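# Lower held gear onto shaft, meshing with neighbors

## Task

The left gripper starts out holding a gear a little above a shaft's tip. Slide the gear onto the shaft until it sits fully down and level (not tilted relative to the shaft), with its teeth engaged with the two neighboring gears. Forcing or wedging it too hard counts as failure.

## Robot and tools

Robot: two arms, left_arm and right_arm, each with a parallel two-finger gripper. The fingers point along the gripper's +z axis and close along its y axis. The reported end_effector_position is the point between the pads, roughly 1 cm back from the fingertips. In this job the left gripper already holds the gear, and the right arm is not needed.

Frames: the scene frame has its origin at table-top height, midway between the two arms' nominal bases. +z is up, +x points out over the table, and left_arm sits on the +y side. Arm names do not match image sides. Each arm reports its hand pose, velocities and Hand target in its own base frame. The left base is near (+0.005, +0.329, -0.017) m and the right base near (+0.004, -0.292, -0.017) m, both almost level. Motion offsets you send are expressed along the current Hand target's own axes. Fixed cameras and the table use the scene frame.

The 14-number row: one flat list covering both arms. Left arm first: dx, dy, dz, rx, ry, rz, opening. Then the same seven for the right arm. Every value lies in [-1, 1]. For the six pose numbers, 1.0 means 0.6 m of travel or 180 degrees of turn. rx, ry, rz form a single rotation vector. The pose numbers are offsets, not poses, measured from that arm's Hand target as it stood when the action or move began. The opening is absolute: +1 is fully open (0.094 m) and -1 is closed. Sending all six pose zeros for an arm re-requests its current Hand target. A 0 in the opening slot is a real command (half open), so to keep a grip unchanged, repeat the arm's present opening value. Do this for the left gripper on every call, or the gear gets released.

execute_actions(actions, cameras): actions is a list of actions. Each action is a table of up to 15 rows, one row per 1/30 s step. A short table repeats its final row. All rows of an action are offsets from the same start pose, not from the row before. Each new action starts from the updated Hand target, so sending the same offset again moves the arm further. cameras is a list of names, ["all"], or []. Images come back only when actions is empty or cameras asks for them.

move(target, speed, blend, opening_speed, grip_force, blocking, cameras): target is one 14-number row or a list of up to 15 rows. Every row is an offset from the Hand targets at the start of the move, not chained. Paths are straight lines that all finish together, within a 10 s cap. speed is the top path speed in m/s, from 0.002 to 2.9, default 0.25. Turning speed is capped at twice that value in rad/s. blend, in metres, rounds corners between listed targets; 0 means stop at each one. opening_speed is the rate of opening change per second on the -1..1 scale, minimum 0.2. grip_force is a per-pad force limit of about 10 to 50 N, where 50 is full force. It persists until changed, and lower values close more slowly. blocking=false returns early while the motion continues. Moves do not avoid obstacles, and faster moves hit harder and lag further behind the path. The result adds a move: line with the ending (done, off_target, moving, held, fault) and any limits that acted. limits=paced means the commanded pose was clipped; limits=held means a safety check withheld steps.

wait(seconds): 0 to 10 s. Each arm keeps its last command, and any running move carries on. stop(): brakes a running move. zoom_image(camera, region): a closer crop of the latest image from cam_high, cam_low, cam_left_wrist or cam_right_wrist. region is [x0, y0, x1, y1] in pixels, at most 504 by 504. finished_scene(scene): gives the current scene number and ends the scene permanently. The gear must stay correctly seated without the robot's help.

Results: each gripper's end_effector_position (m) and end_effector_quat_wxyz are in its base frame. Hand target is the last commanded pose after clipping. grip_measured is the measured opening on the -1..1 scale. Joint positions, velocities and torques are also given; velocities may just read "within noise". Tool commands shows the current commands. Call results also list positions at some control steps. MOTOR HOT appears from 75 °C. At 90 °C an over-temperature fault folds that arm away for good.

Practical points: the controller limits commanded rotation to 40 degrees from the measured orientation per step. Friction and gravity can leave the gripper short, low or tilted, and tiny moves may not happen or may drift sideways. After each step, check the pose and correct tilt. A gripper blocked by contact keeps pushing. To relieve it, command the target back beyond the gripper's actual position. Lower the gear slowly in small steps along the shaft axis, and watch the wrist and fixed cameras to check alignment. If resistance appears, make small rotations about the shaft axis to bring the teeth into mesh rather than pressing harder. Avoid dropping the gear, hitting fixtures or the bar and plate near the bases, touching the other arm, and tangling camera cables. Avoid long stretched-out holds, which heat the motors. Nothing may fall off the table.

Each tool is called after "Call:" as name([rows], argument=value, ...), one row to a line, values as JSON.

## Session

Call:
execute_actions(actions=[])

Scene clock: 0.00 s.
left_arm: end_effector_position=(+0.2806, -0.1562, +0.1197) grip_measured=-0.602 end_effector_quat_wxyz=(-0.003, +0.862, +0.506, +0.004) | right_arm: end_effector_position=(+0.3810, +0.0000, +0.4022) grip_measured=+1.000 end_effector_quat_wxyz=(+0.707, +0.000, +0.707, +0.000)
Joint positions: left_arm=[-0.514 1.758 1.497 -1.31 -0.01 1.566 0.019] | right_arm=[0 1.047 1.047 0 0 0 0.094]
Joint velocities: within noise
Joint torques (N m): no reading
Heat: left arm: 30 °C; right arm: 29 °C.
Hand target: left_arm +0.2817, -0.1565, +0.1252; +0.004, +0.862, +0.507, +0.008 | right_arm +0.3801, -0.0004, +0.4096; +0.713, +0.001, +0.701, +0.000
Tool commands: left_gripper/opening=-1.0 right_gripper/opening=+1.0

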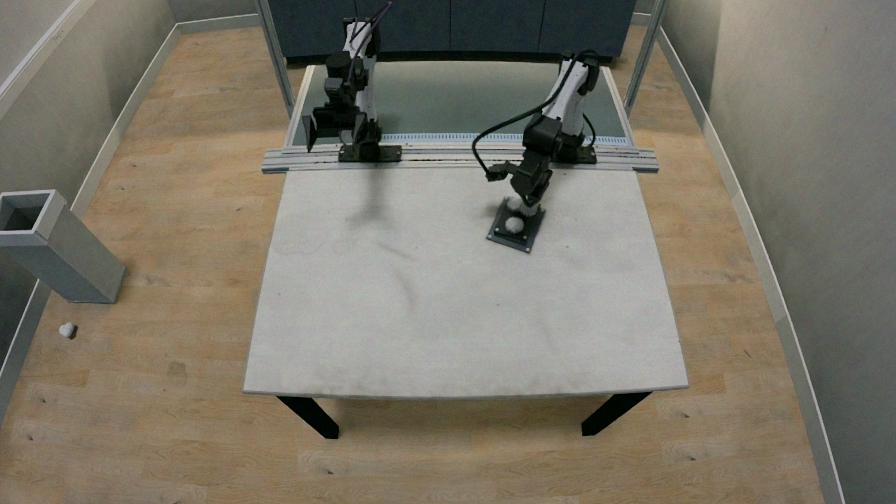

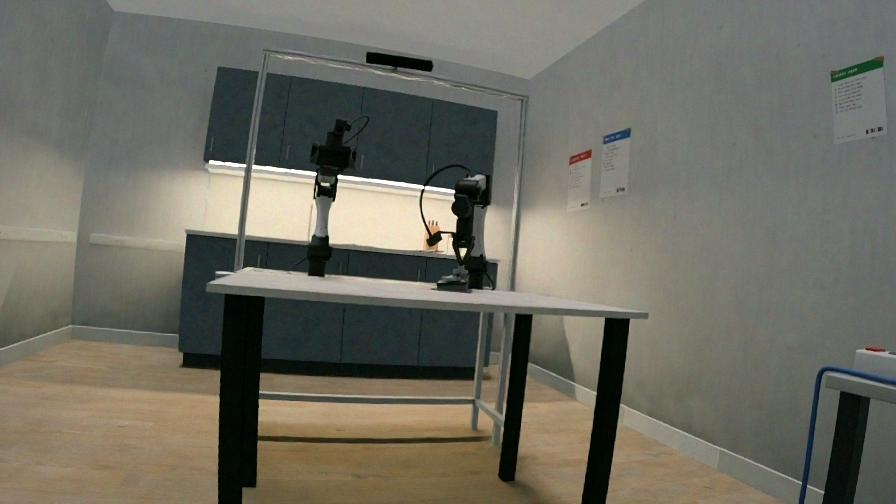

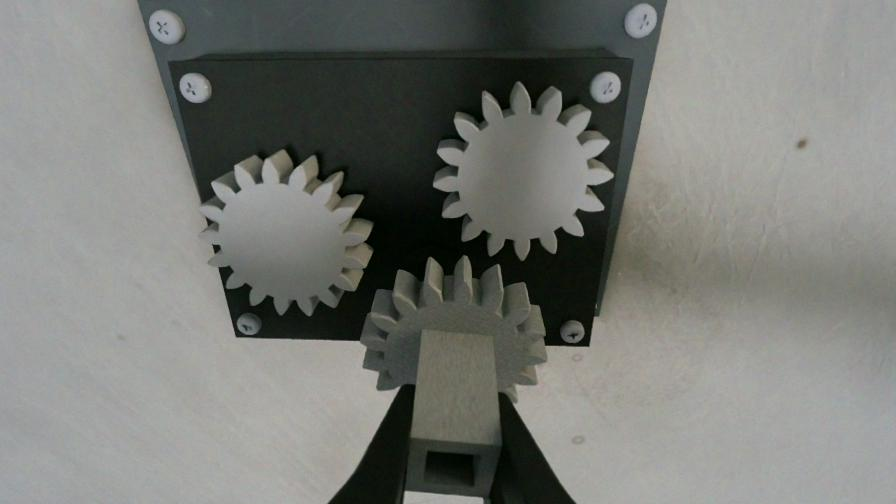

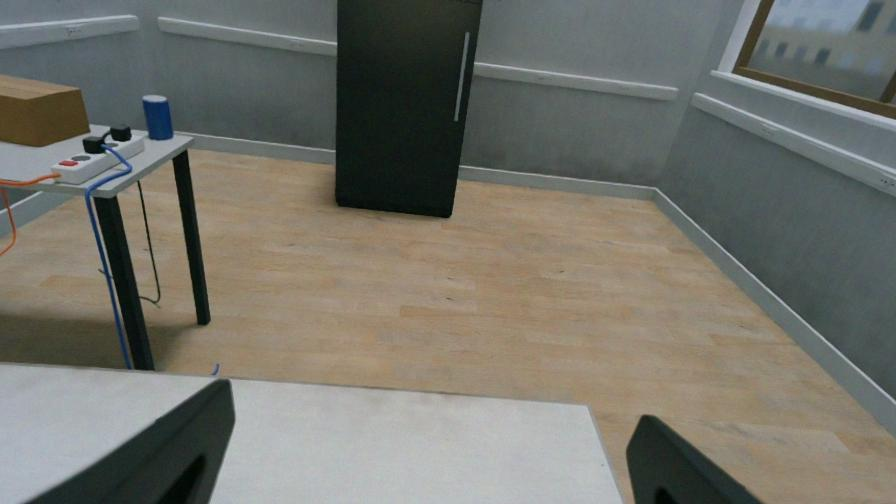

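Call:
zoom_image(camera="cam_left_wrist", region=[320, 210, 600, 420])

Call:
zoom_image(camera="cam_left_wrist", region=[180, 60, 640, 360])

Call:
zoom_image(camera="cam_low", region=[400, 210, 520, 300])

Call:
zoom_image(camera="cam_high", region=[470, 170, 570, 260])

Scaled by 1.800 from the camera's 896x504 image, which has a finer 1280x720 frame.

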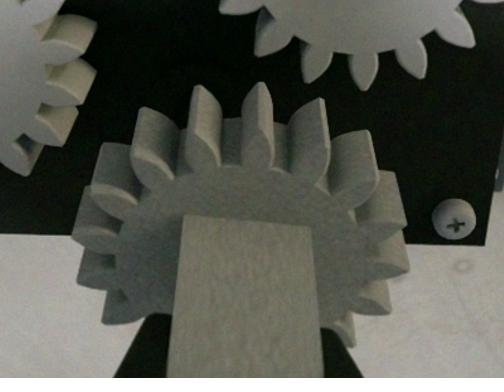

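Scaled by 1.096 from the camera's 896x504 image, which has a finer 1280x720 frame.

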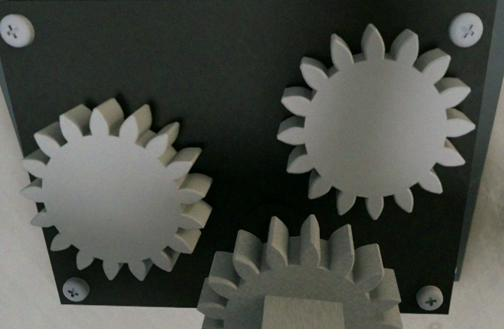

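Scaled by 4.200 from the camera's 896x504 image, which has a finer 1280x720 frame.

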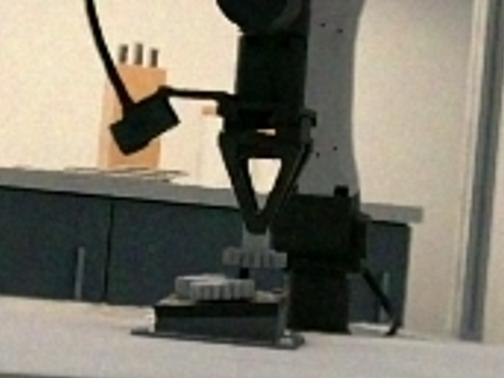

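Scaled by 5.040 from the camera's 896x504 image, which has a finer 1280x720 frame.

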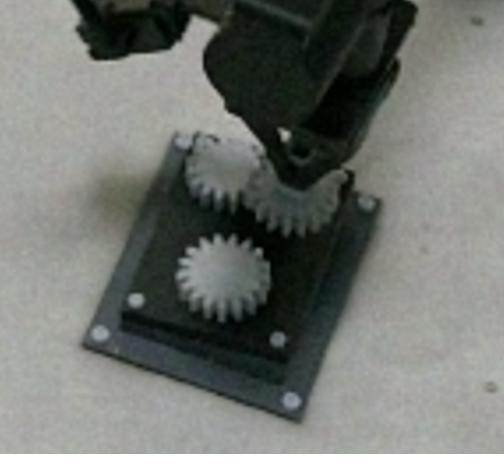

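Call:
zoom_image(camera="cam_low", region=[425, 255, 485, 299])

Call:
zoom_image(camera="cam_high", region=[482, 190, 552, 256])

Call:
zoom_image(camera="cam_left_wrist", region=[120, 0, 420, 350])

Call:
zoom_image(camera="cam_left_wrist", region=[380, 0, 680, 350])

Scaled by 8.400 from the camera's 896x504 image, which has a finer 1280x720 frame.

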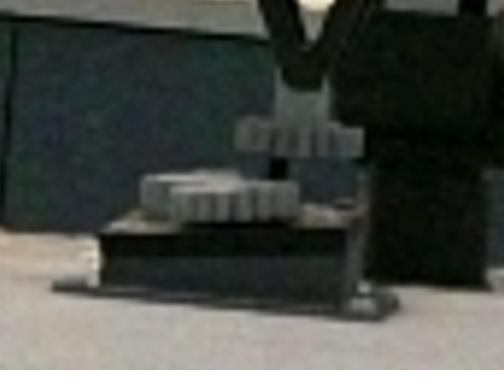

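Scaled by 7.200 from the camera's 896x504 image, which has a finer 1280x720 frame.

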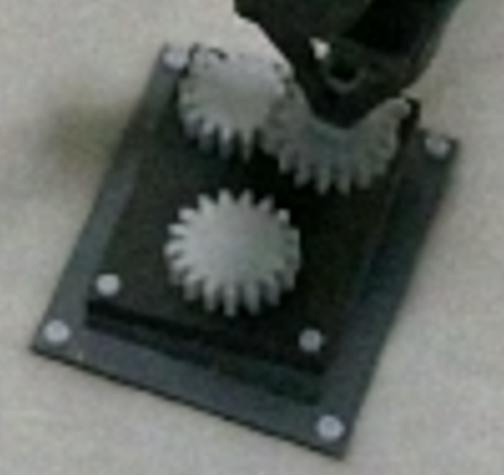

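Scaled by 1.440 from the camera's 896x504 image, which has a finer 1280x720 frame.

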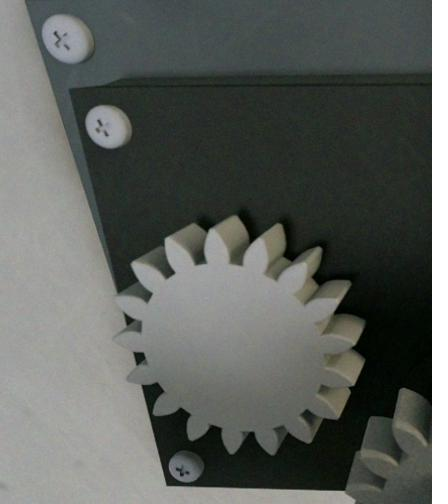

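Scaled by 1.440 from the camera's 896x504 image, which has a finer 1280x720 frame.

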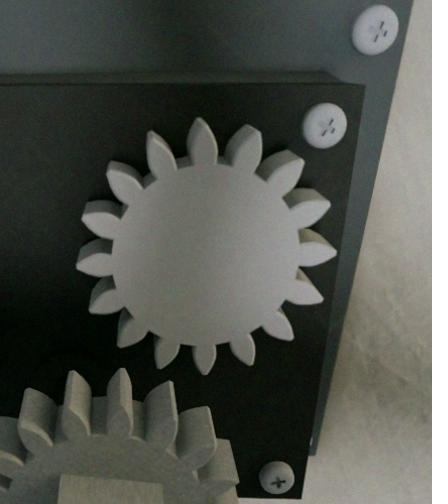

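Call:
move(target=[0,0,-0.1,0,0,0,-1,0,0,0,0,0,0,1], cameras=["cam_left_wrist"])

Call:
zoom_image(camera="cam_left_wrist", region=[330, 150, 580, 400])

Scene clock: 73.40 s.
left_arm: end_effector_position=(+0.2808, -0.1563, +0.1808) grip_measured=-0.602 end_effector_quat_wxyz=(+0.004, +0.862, +0.506, +0.008) | right_arm: end_effector_position=(+0.3810, +0.0000, +0.4022) grip_measured=+1.000 end_effector_quat_wxyz=(+0.707, +0.000, +0.707, +0.000)
Joint positions: left_arm=[-0.514 1.767 1.752 -1.54 -0.01 1.566 0.019] | right_arm=[0 1.047 1.047 0 0 0 0.094]
Joint torques (N m): left_arm=[-0.16 -7.13 7.05 0.16 0.11 -0.18] | right_arm=[-0.35 -2.78 9.25 1.62 0.06 0.05]
Heat: left arm: 39 °C; right arm: 43 °C.
Hand target: left_arm +0.2806, -0.1566, +0.1853; +0.004, +0.862, +0.507, +0.008 | right_arm +0.3801, -0.0004, +0.4096; +0.713, +0.001, +0.701, +0.000
Off the commanded pose: left_arm 0.004 m, 0 deg | right_arm 0.008 m, 1 deg.
move: done
camera_calibration:
cam_left_wrist: T_world_to_cam=[[-0.911047, 0.411027, -0.0324243, 0.325713], [0.338276, 0.790117, 0.51116, -0.0214423], [0.235719, 0.454722, -0.858874, 0.263898], [0, 0, 0, 1]] pos_world=[0.241787, -0.236935, 0.248176]
Images, in order (width x height): cam_left_wrist 896x504.

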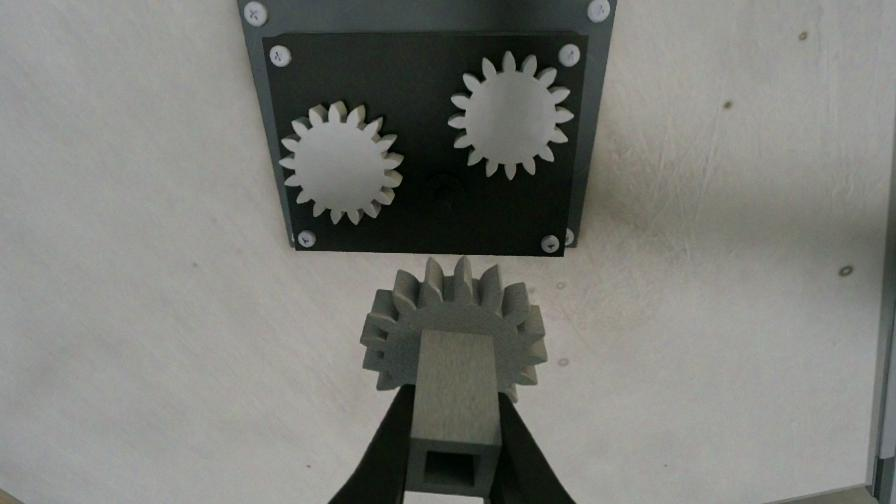

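Scaled by 2.016 from the camera's 896x504 image, which has a finer 1280x720 frame.

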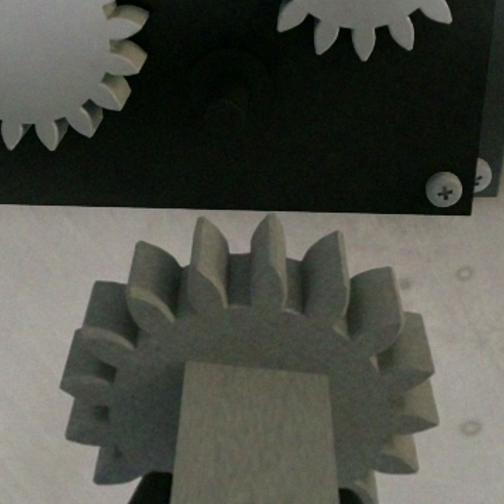

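Call:
zoom_image(camera="cam_left_wrist", region=[410, 155, 480, 225])

Call:
zoom_image(camera="cam_left_wrist", region=[240, 0, 440, 260])

Call:
zoom_image(camera="cam_left_wrist", region=[420, 0, 620, 260])

Scaled by 7.200 from the camera's 896x504 image, which has a finer 1280x720 frame.

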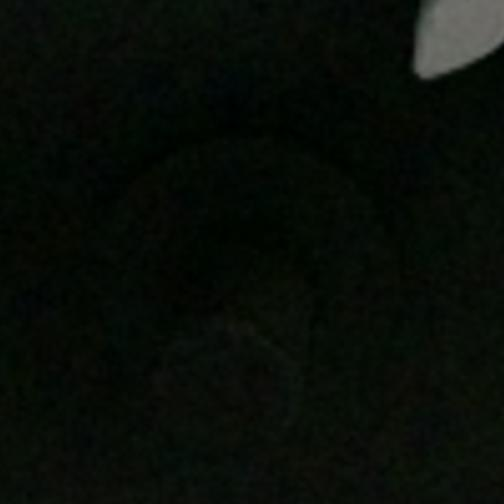

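Scaled by 1.938 from the camera's 896x504 image, which has a finer 1280x720 frame.

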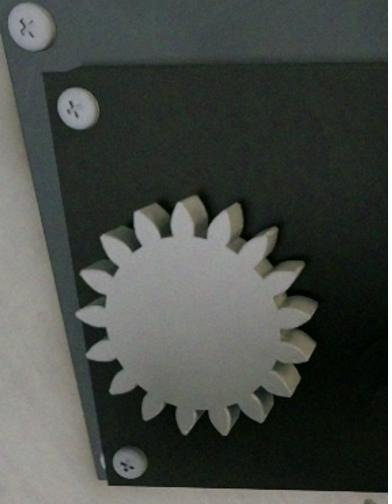

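Scaled by 1.938 from the camera's 896x504 image, which has a finer 1280x720 frame.

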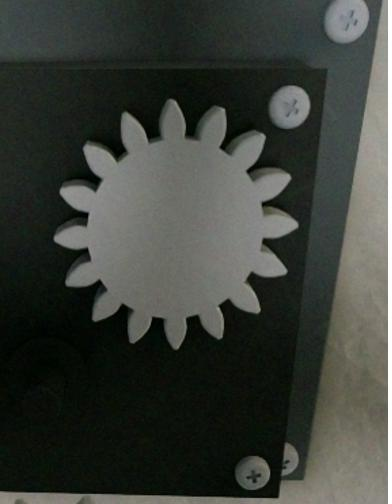

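Call:
move(target=[0.045,0,0,0.0197,0.0309,0.0006,-1,0,0,0,0,0,0,1], cameras=["cam_left_wrist","cam_low"])

Call:
zoom_image(camera="cam_left_wrist", region=[400, 150, 500, 250])

Call:
zoom_image(camera="cam_low", region=[425, 240, 485, 299])

Call:
zoom_image(camera="cam_left_wrist", region=[230, 0, 430, 260])

Call:
zoom_image(camera="cam_left_wrist", region=[430, 0, 630, 260])

Scene clock: 143.07 s.
left_arm: end_effector_position=(+0.2911, -0.1352, +0.1795) grip_measured=-0.602 end_effector_quat_wxyz=(-0.031, +0.860, +0.508, +0.040) | right_arm: end_effector_position=(+0.3810, +0.0000, +0.4022) grip_measured=+1.000 end_effector_quat_wxyz=(+0.707, +0.000, +0.707, +0.000)
Joint positions: left_arm=[-0.489 1.789 1.77 -1.563 -0.1 1.586 0.019] | right_arm=[0 1.047 1.047 0 0 0 0.094]
Joint torques (N m): left_arm=[0.28 -7.13 7.47 0.11 -0.02 -0.06] | right_arm=[-0.38 -2.84 9.35 1.63 0.07 0.06]
Heat: left arm: 37 °C; right arm: 46 °C.
Hand target: left_arm +0.2937, -0.1330, +0.1855; -0.047, +0.861, +0.506, +0.034 | right_arm +0.3801, -0.0004, +0.4096; +0.713, +0.001, +0.701, +0.000
Off the commanded pose: left_arm 0.007 m, 2 deg | right_arm 0.008 m, 1 deg.
joint sent to its limit (left arm) — joint 4 (wrist pitch), lower limit. The joint targets still meet the commanded pose.
move: done
camera_calibration:
cam_left_wrist: T_world_to_cam=[[-0.912606, 0.40867, -0.0117644, 0.322961], [0.324392, 0.741317, 0.587553, -0.0572263], [0.248837, 0.532388, -0.8091, 0.248523], [0, 0, 0, 1]] pos_world=[0.251458, -0.221872, 0.238503]
Images, in order (width x height): cam_low 896x504, cam_left_wrist 896x504.

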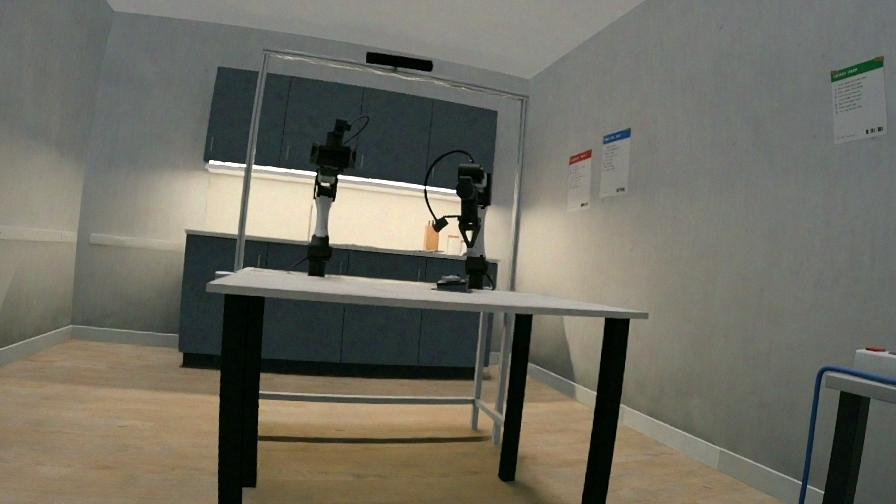

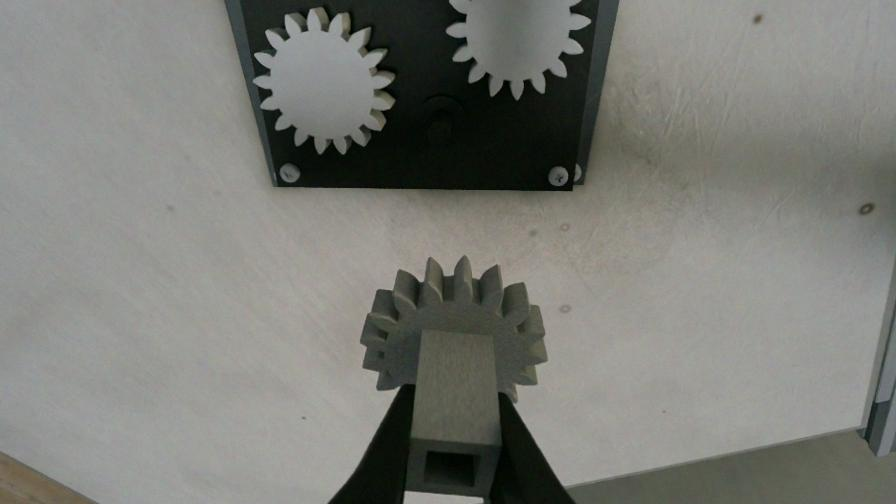

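Scaled by 5.040 from the camera's 896x504 image, which has a finer 1280x720 frame.

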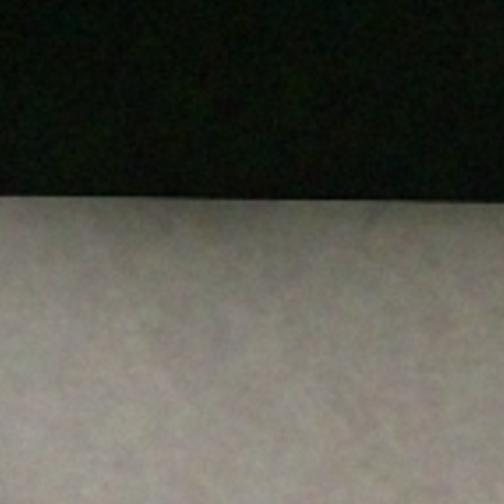

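Scaled by 8.400 from the camera's 896x504 image, which has a finer 1280x720 frame.

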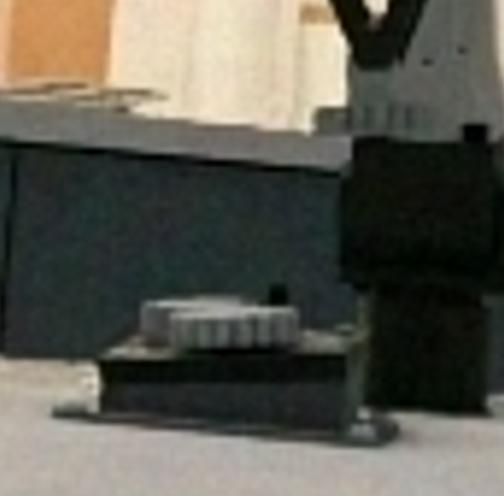

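Scaled by 1.938 from the camera's 896x504 image, which has a finer 1280x720 frame.

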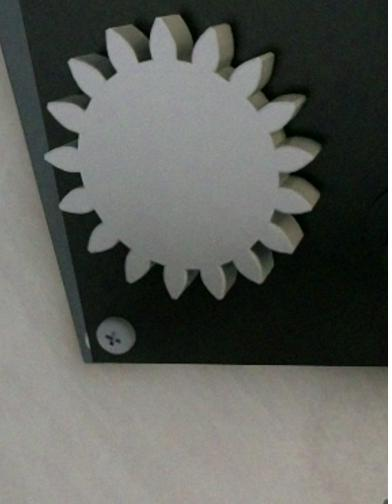

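Scaled by 1.938 from the camera's 896x504 image, which has a finer 1280x720 frame.

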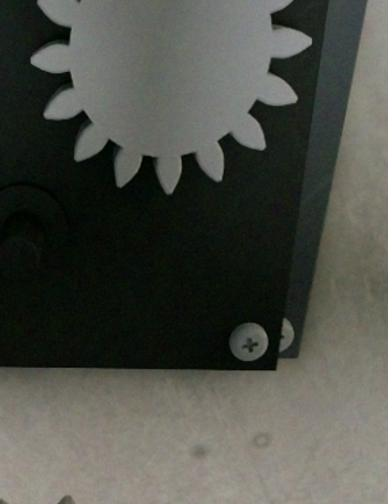

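Call:
zoom_image(camera="cam_left_wrist", region=[400, 80, 480, 160])

Call:
zoom_image(camera="cam_left_wrist", region=[240, 0, 410, 170])

Call:
zoom_image(camera="cam_left_wrist", region=[350, 250, 560, 410])

Scaled by 6.300 from the camera's 896x504 image, which has a finer 1280x720 frame.

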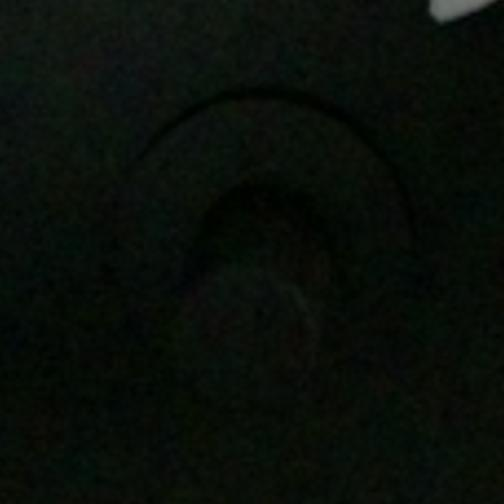

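Scaled by 2.965 from the camera's 896x504 image, which has a finer 1280x720 frame.

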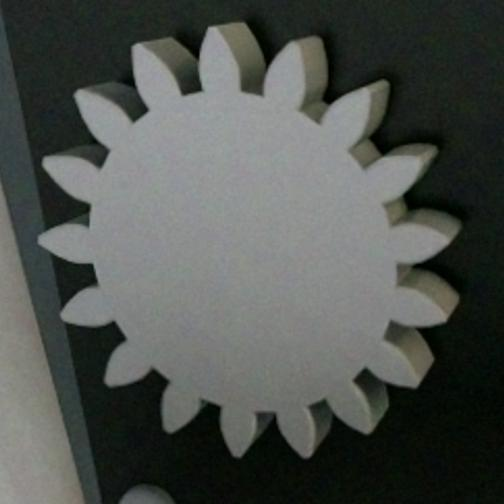

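Scaled by 2.400 from the camera's 896x504 image, which has a finer 1280x720 frame.

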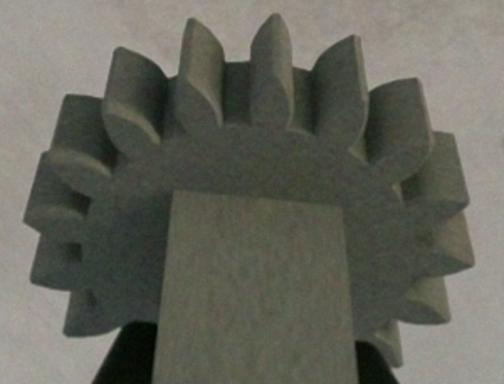

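Call:
move(target=[-0.0685,0.0198,0.0815,0,0,0,-1,0.475,0.417,-0.167,-0.4986,-0.0436,0.0436,1], cameras=["all"])

Call:
zoom_image(camera="cam_low", region=[425, 240, 485, 299])

Scene clock: 267.33 s.
left_arm: end_effector_position=(+0.2846, -0.1676, +0.1357) grip_measured=-0.602 end_effector_quat_wxyz=(-0.045, +0.861, +0.505, +0.034) | right_arm: end_effector_position=(+0.2830, +0.2479, +0.1112) grip_measured=+1.000 end_effector_quat_wxyz=(+0.477, -0.471, +0.529, +0.520)
Joint positions: left_arm=[-0.585 1.842 1.66 -1.44 -0.1 1.493 0.019] | right_arm=[0.258 2.017 0.538 1.462 -1.299 0.085 0.094]
Joint torques (N m): left_arm=[-0.4 -7.65 4.51 0.3 0.02 -0.21] | right_arm=[-0.06 -6.15 5.74 2.04 -0.1 -0.15]
Heat: left arm: 37 °C; right arm: 49 °C.
Hand target: left_arm +0.2846, -0.1687, +0.1319; -0.047, +0.861, +0.506, +0.034 | right_arm +0.2853, +0.2500, +0.1229; +0.546, -0.459, +0.450, +0.537
Off the commanded pose: left_arm 0.004 m, 0 deg | right_arm 0.012 m, 12 deg.
joint sent to its limit (right arm) — joint 4 (wrist pitch), upper limit. The joint targets are off in orientation, not in position.
move: off_target (right_arm)
camera_calibration:
cam_left_wrist: T_world_to_cam=[[-0.911228, 0.411458, 0.0191523, 0.325575], [0.341674, 0.729078, 0.593046, -0.0130461], [0.23005, 0.546944, -0.804941, 0.239228], [0, 0, 0, 1]] pos_world=[0.246097, -0.255293, 0.194066]
cam_right_wrist: T_world_to_cam=[[0.999265, -0.0160201, 0.0348247, -0.287067], [0.0215272, -0.517169, -0.855612, 0.257626], [0.0317173, 0.855733, -0.516444, -0.0599388], [0, 0, 0, 1]] pos_world=[0.283211, 0.179929, 0.19947]

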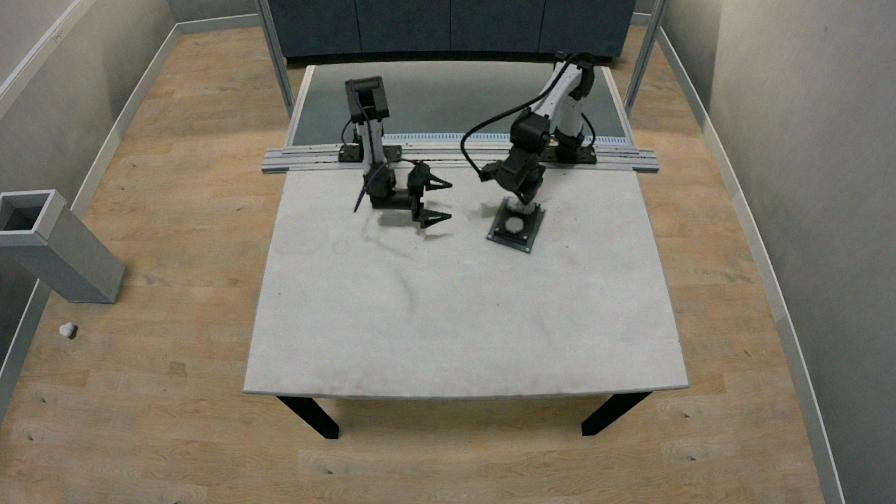

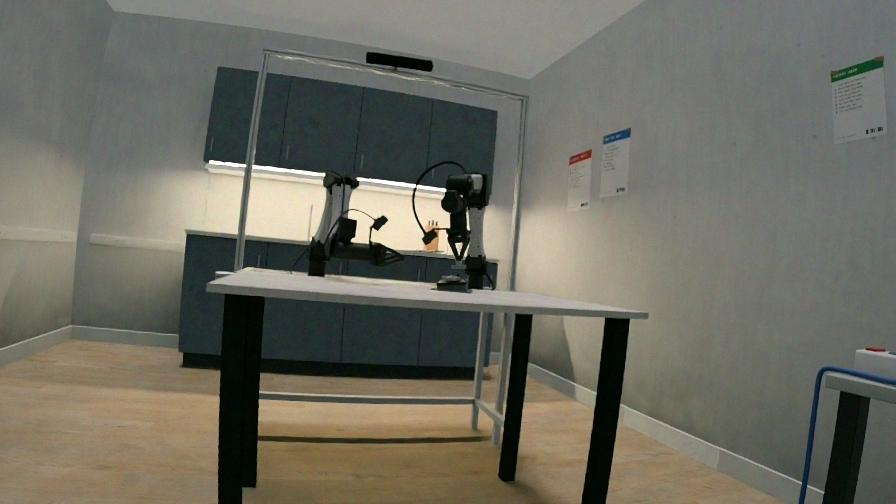

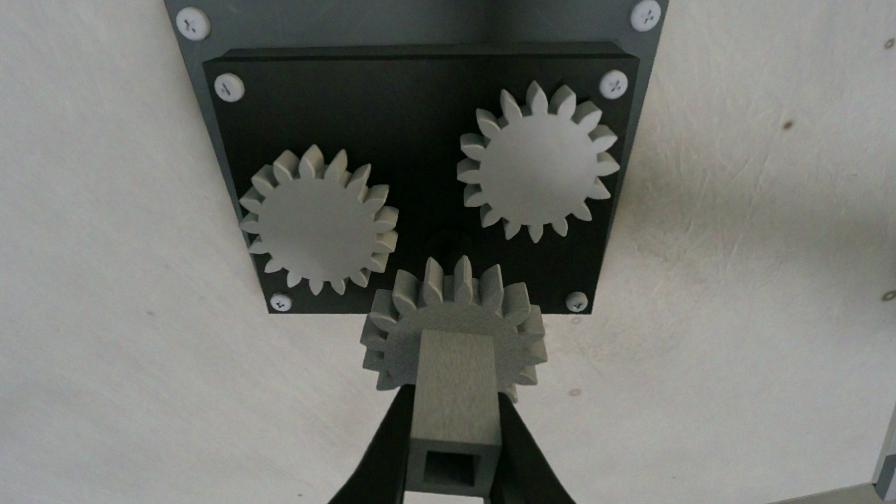

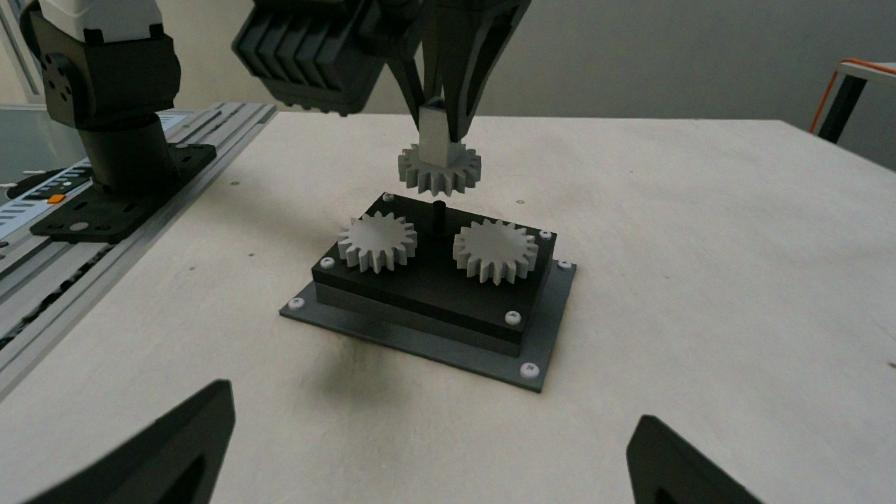

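Scaled by 8.400 from the camera's 896x504 image, which has a finer 1280x720 frame.

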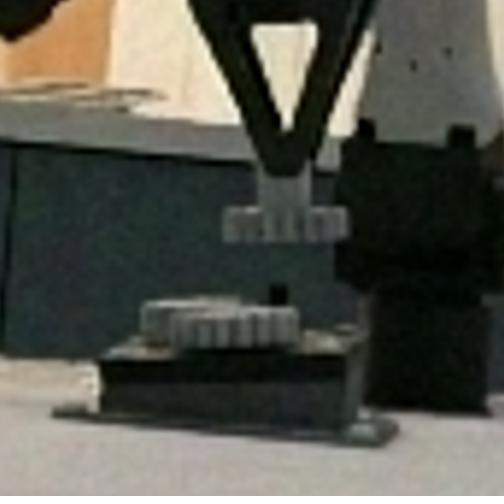

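Call:
zoom_image(camera="cam_right_wrist", region=[380, 90, 500, 250])

Call:
zoom_image(camera="cam_right_wrist", region=[270, 120, 590, 400])

Call:
zoom_image(camera="cam_low", region=[440, 255, 476, 291])

Scaled by 3.150 from the camera's 896x504 image, which has a finer 1280x720 frame.

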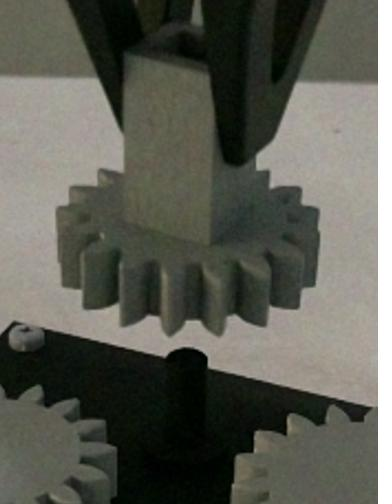

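Scaled by 1.575 from the camera's 896x504 image, which has a finer 1280x720 frame.

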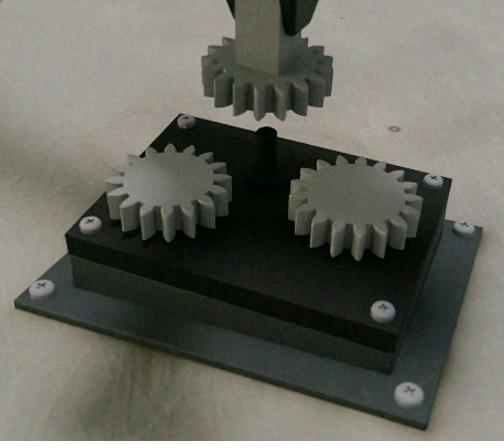

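Scaled by 14.000 from the camera's 896x504 image, which has a finer 1280x720 frame.

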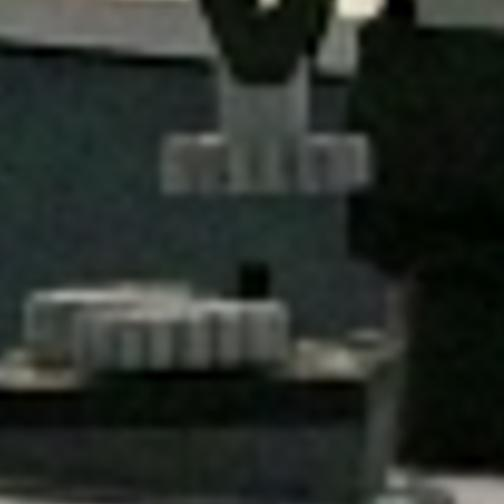

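Call:
move(target=[-0.0043,0.0023,0.0177,0,0,0,-1,0,0,0,0,0,0,1], speed=0.05, cameras=["all"])

Call:
zoom_image(camera="cam_right_wrist", region=[380, 110, 500, 270])

Call:
zoom_image(camera="cam_low", region=[440, 255, 476, 291])

Call:
zoom_image(camera="cam_left_wrist", region=[230, 60, 650, 400])

Scene clock: 318.13 s.
left_arm: end_effector_position=(+0.2849, -0.1693, +0.1250) grip_measured=-0.602 end_effector_quat_wxyz=(-0.045, +0.861, +0.505, +0.034) | right_arm: end_effector_position=(+0.2829, +0.2479, +0.1112) grip_measured=+1.000 end_effector_quat_wxyz=(+0.477, -0.472, +0.529, +0.520)
Joint positions: left_arm=[-0.589 1.845 1.622 -1.399 -0.1 1.489 0.019] | right_arm=[0.258 2.017 0.538 1.462 -1.3 0.084 0.094]
Joint torques (N m): left_arm=[-0.4 -7.65 4.53 0.3 0.02 -0.21] | right_arm=[-0.13 -6.17 5.72 2.03 -0.1 -0.12]
Heat: left arm: 39 °C; right arm: 45 °C.
Hand target: left_arm +0.2848, -0.1705, +0.1212; -0.047, +0.861, +0.506, +0.034 | right_arm +0.2853, +0.2500, +0.1229; +0.546, -0.459, +0.450, +0.537
Off the commanded pose: left_arm 0.004 m, 0 deg | right_arm 0.012 m, 12 deg.
joint sent to its limit (right arm) — joint 4 (wrist pitch), upper limit. The joint targets are off in orientation, not in position.
move: off_target (right_arm)
camera_calibration:
cam_left_wrist: T_world_to_cam=[[-0.911354, 0.411198, 0.0187065, 0.326799], [0.341192, 0.729212, 0.59316, -0.00543007], [0.230265, 0.546961, -0.804868, 0.231413], [0, 0, 0, 1]] pos_world=[0.246396, -0.256994, 0.183365]
cam_right_wrist: T_world_to_cam=[[0.999265, -0.0152371, 0.0351709, -0.287177], [0.022231, -0.517094, -0.85564, 0.257422], [0.0312242, 0.855793, -0.516376, -0.0598211], [0, 0, 0, 1]] pos_world=[0.283112, 0.17993, 0.199471]

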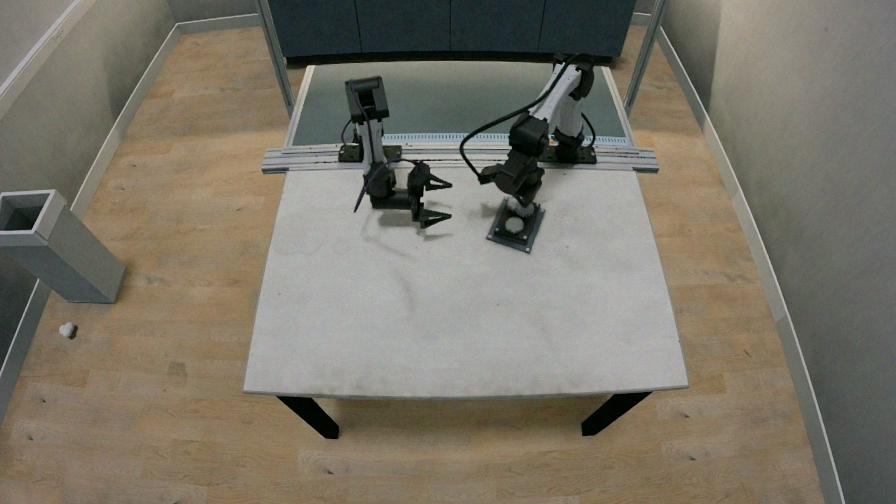

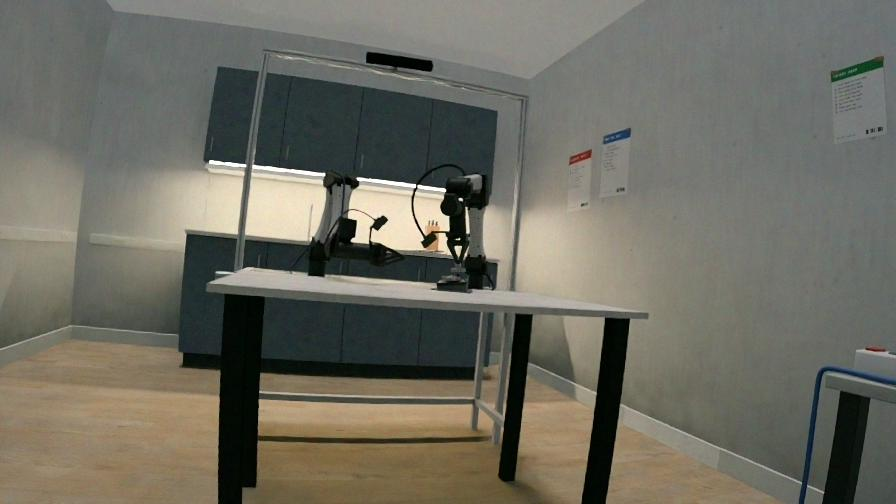

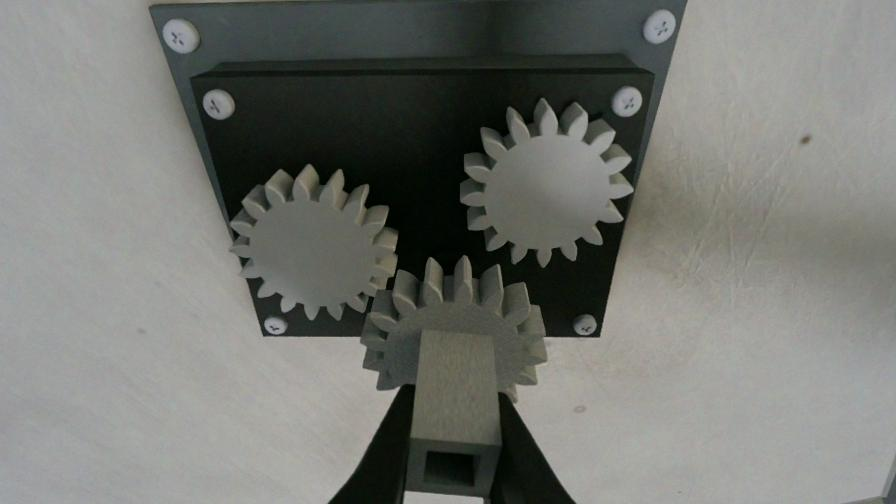

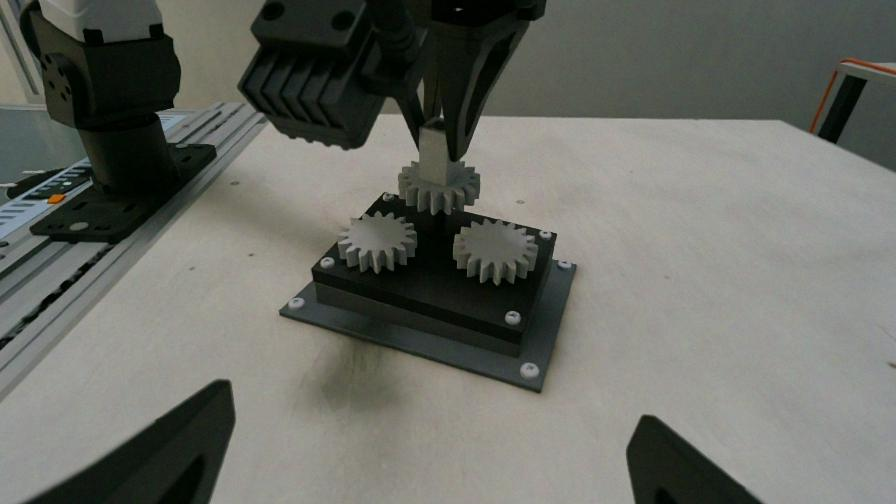

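Scaled by 3.150 from the camera's 896x504 image, which has a finer 1280x720 frame.

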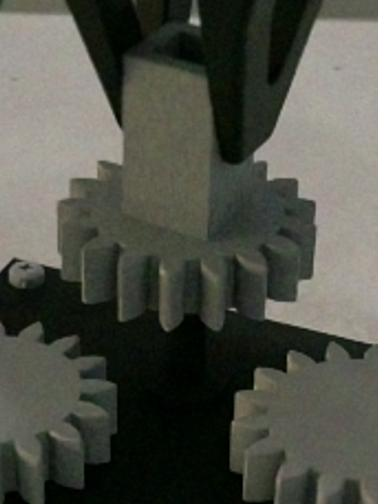

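Scaled by 14.000 from the camera's 896x504 image, which has a finer 1280x720 frame.

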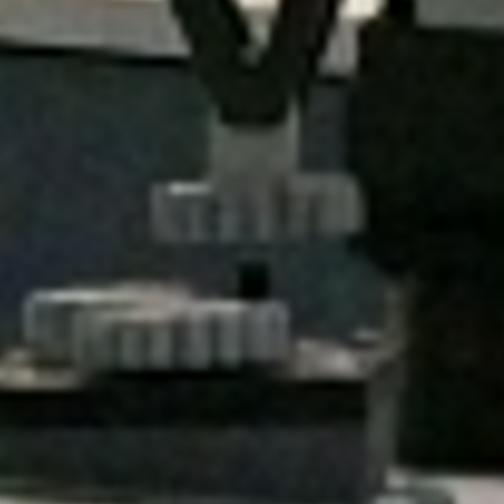

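Scaled by 1.200 from the camera's 896x504 image, which has a finer 1280x720 frame.

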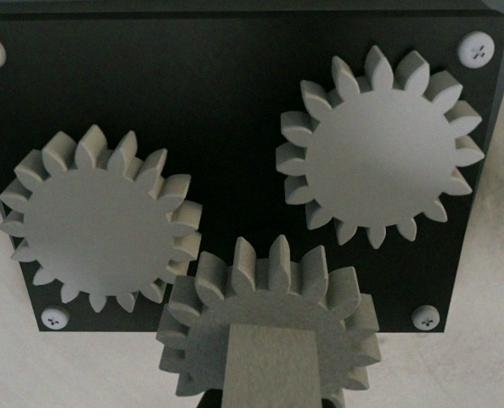

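Call:
zoom_image(camera="cam_left_wrist", region=[225, 155, 405, 335])

Call:
zoom_image(camera="cam_left_wrist", region=[355, 220, 555, 410])

Call:
zoom_image(camera="cam_left_wrist", region=[455, 95, 635, 275])

Call:
zoom_image(camera="cam_right_wrist", region=[330, 150, 550, 300])

Scaled by 2.800 from the camera's 896x504 image, which has a finer 1280x720 frame.

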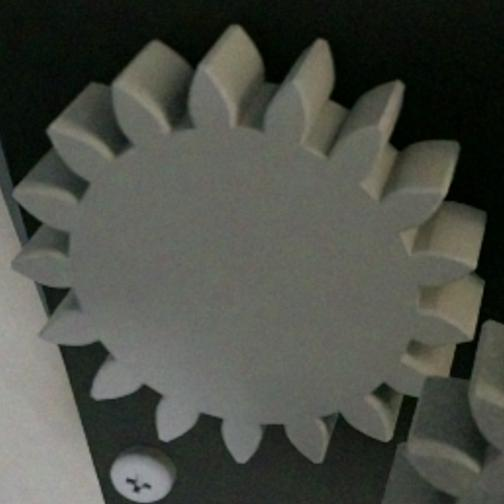

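Scaled by 2.520 from the camera's 896x504 image, which has a finer 1280x720 frame.

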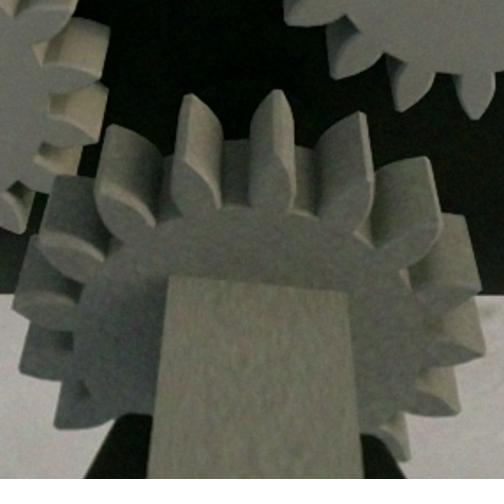

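Scaled by 2.800 from the camera's 896x504 image, which has a finer 1280x720 frame.

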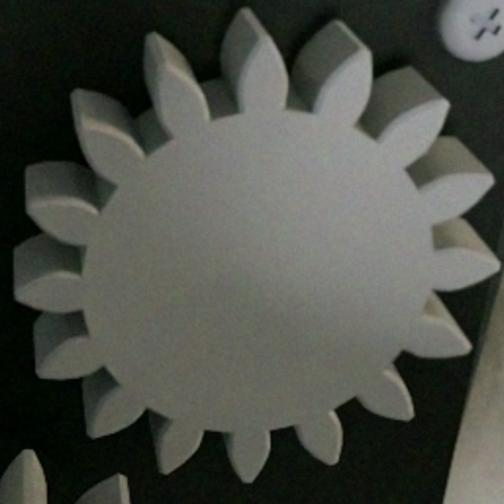

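Scaled by 2.291 from the camera's 896x504 image, which has a finer 1280x720 frame.

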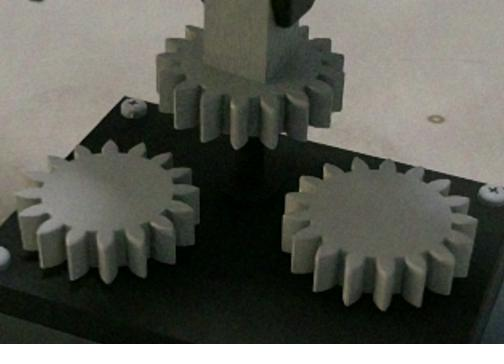

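Call:
zoom_image(camera="cam_right_wrist", region=[390, 150, 490, 225])

Scaled by 5.040 from the camera's 896x504 image, which has a finer 1280x720 frame.

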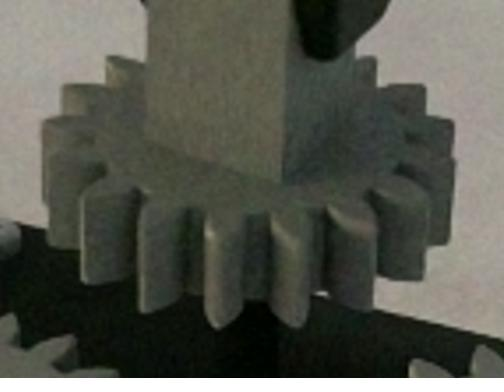

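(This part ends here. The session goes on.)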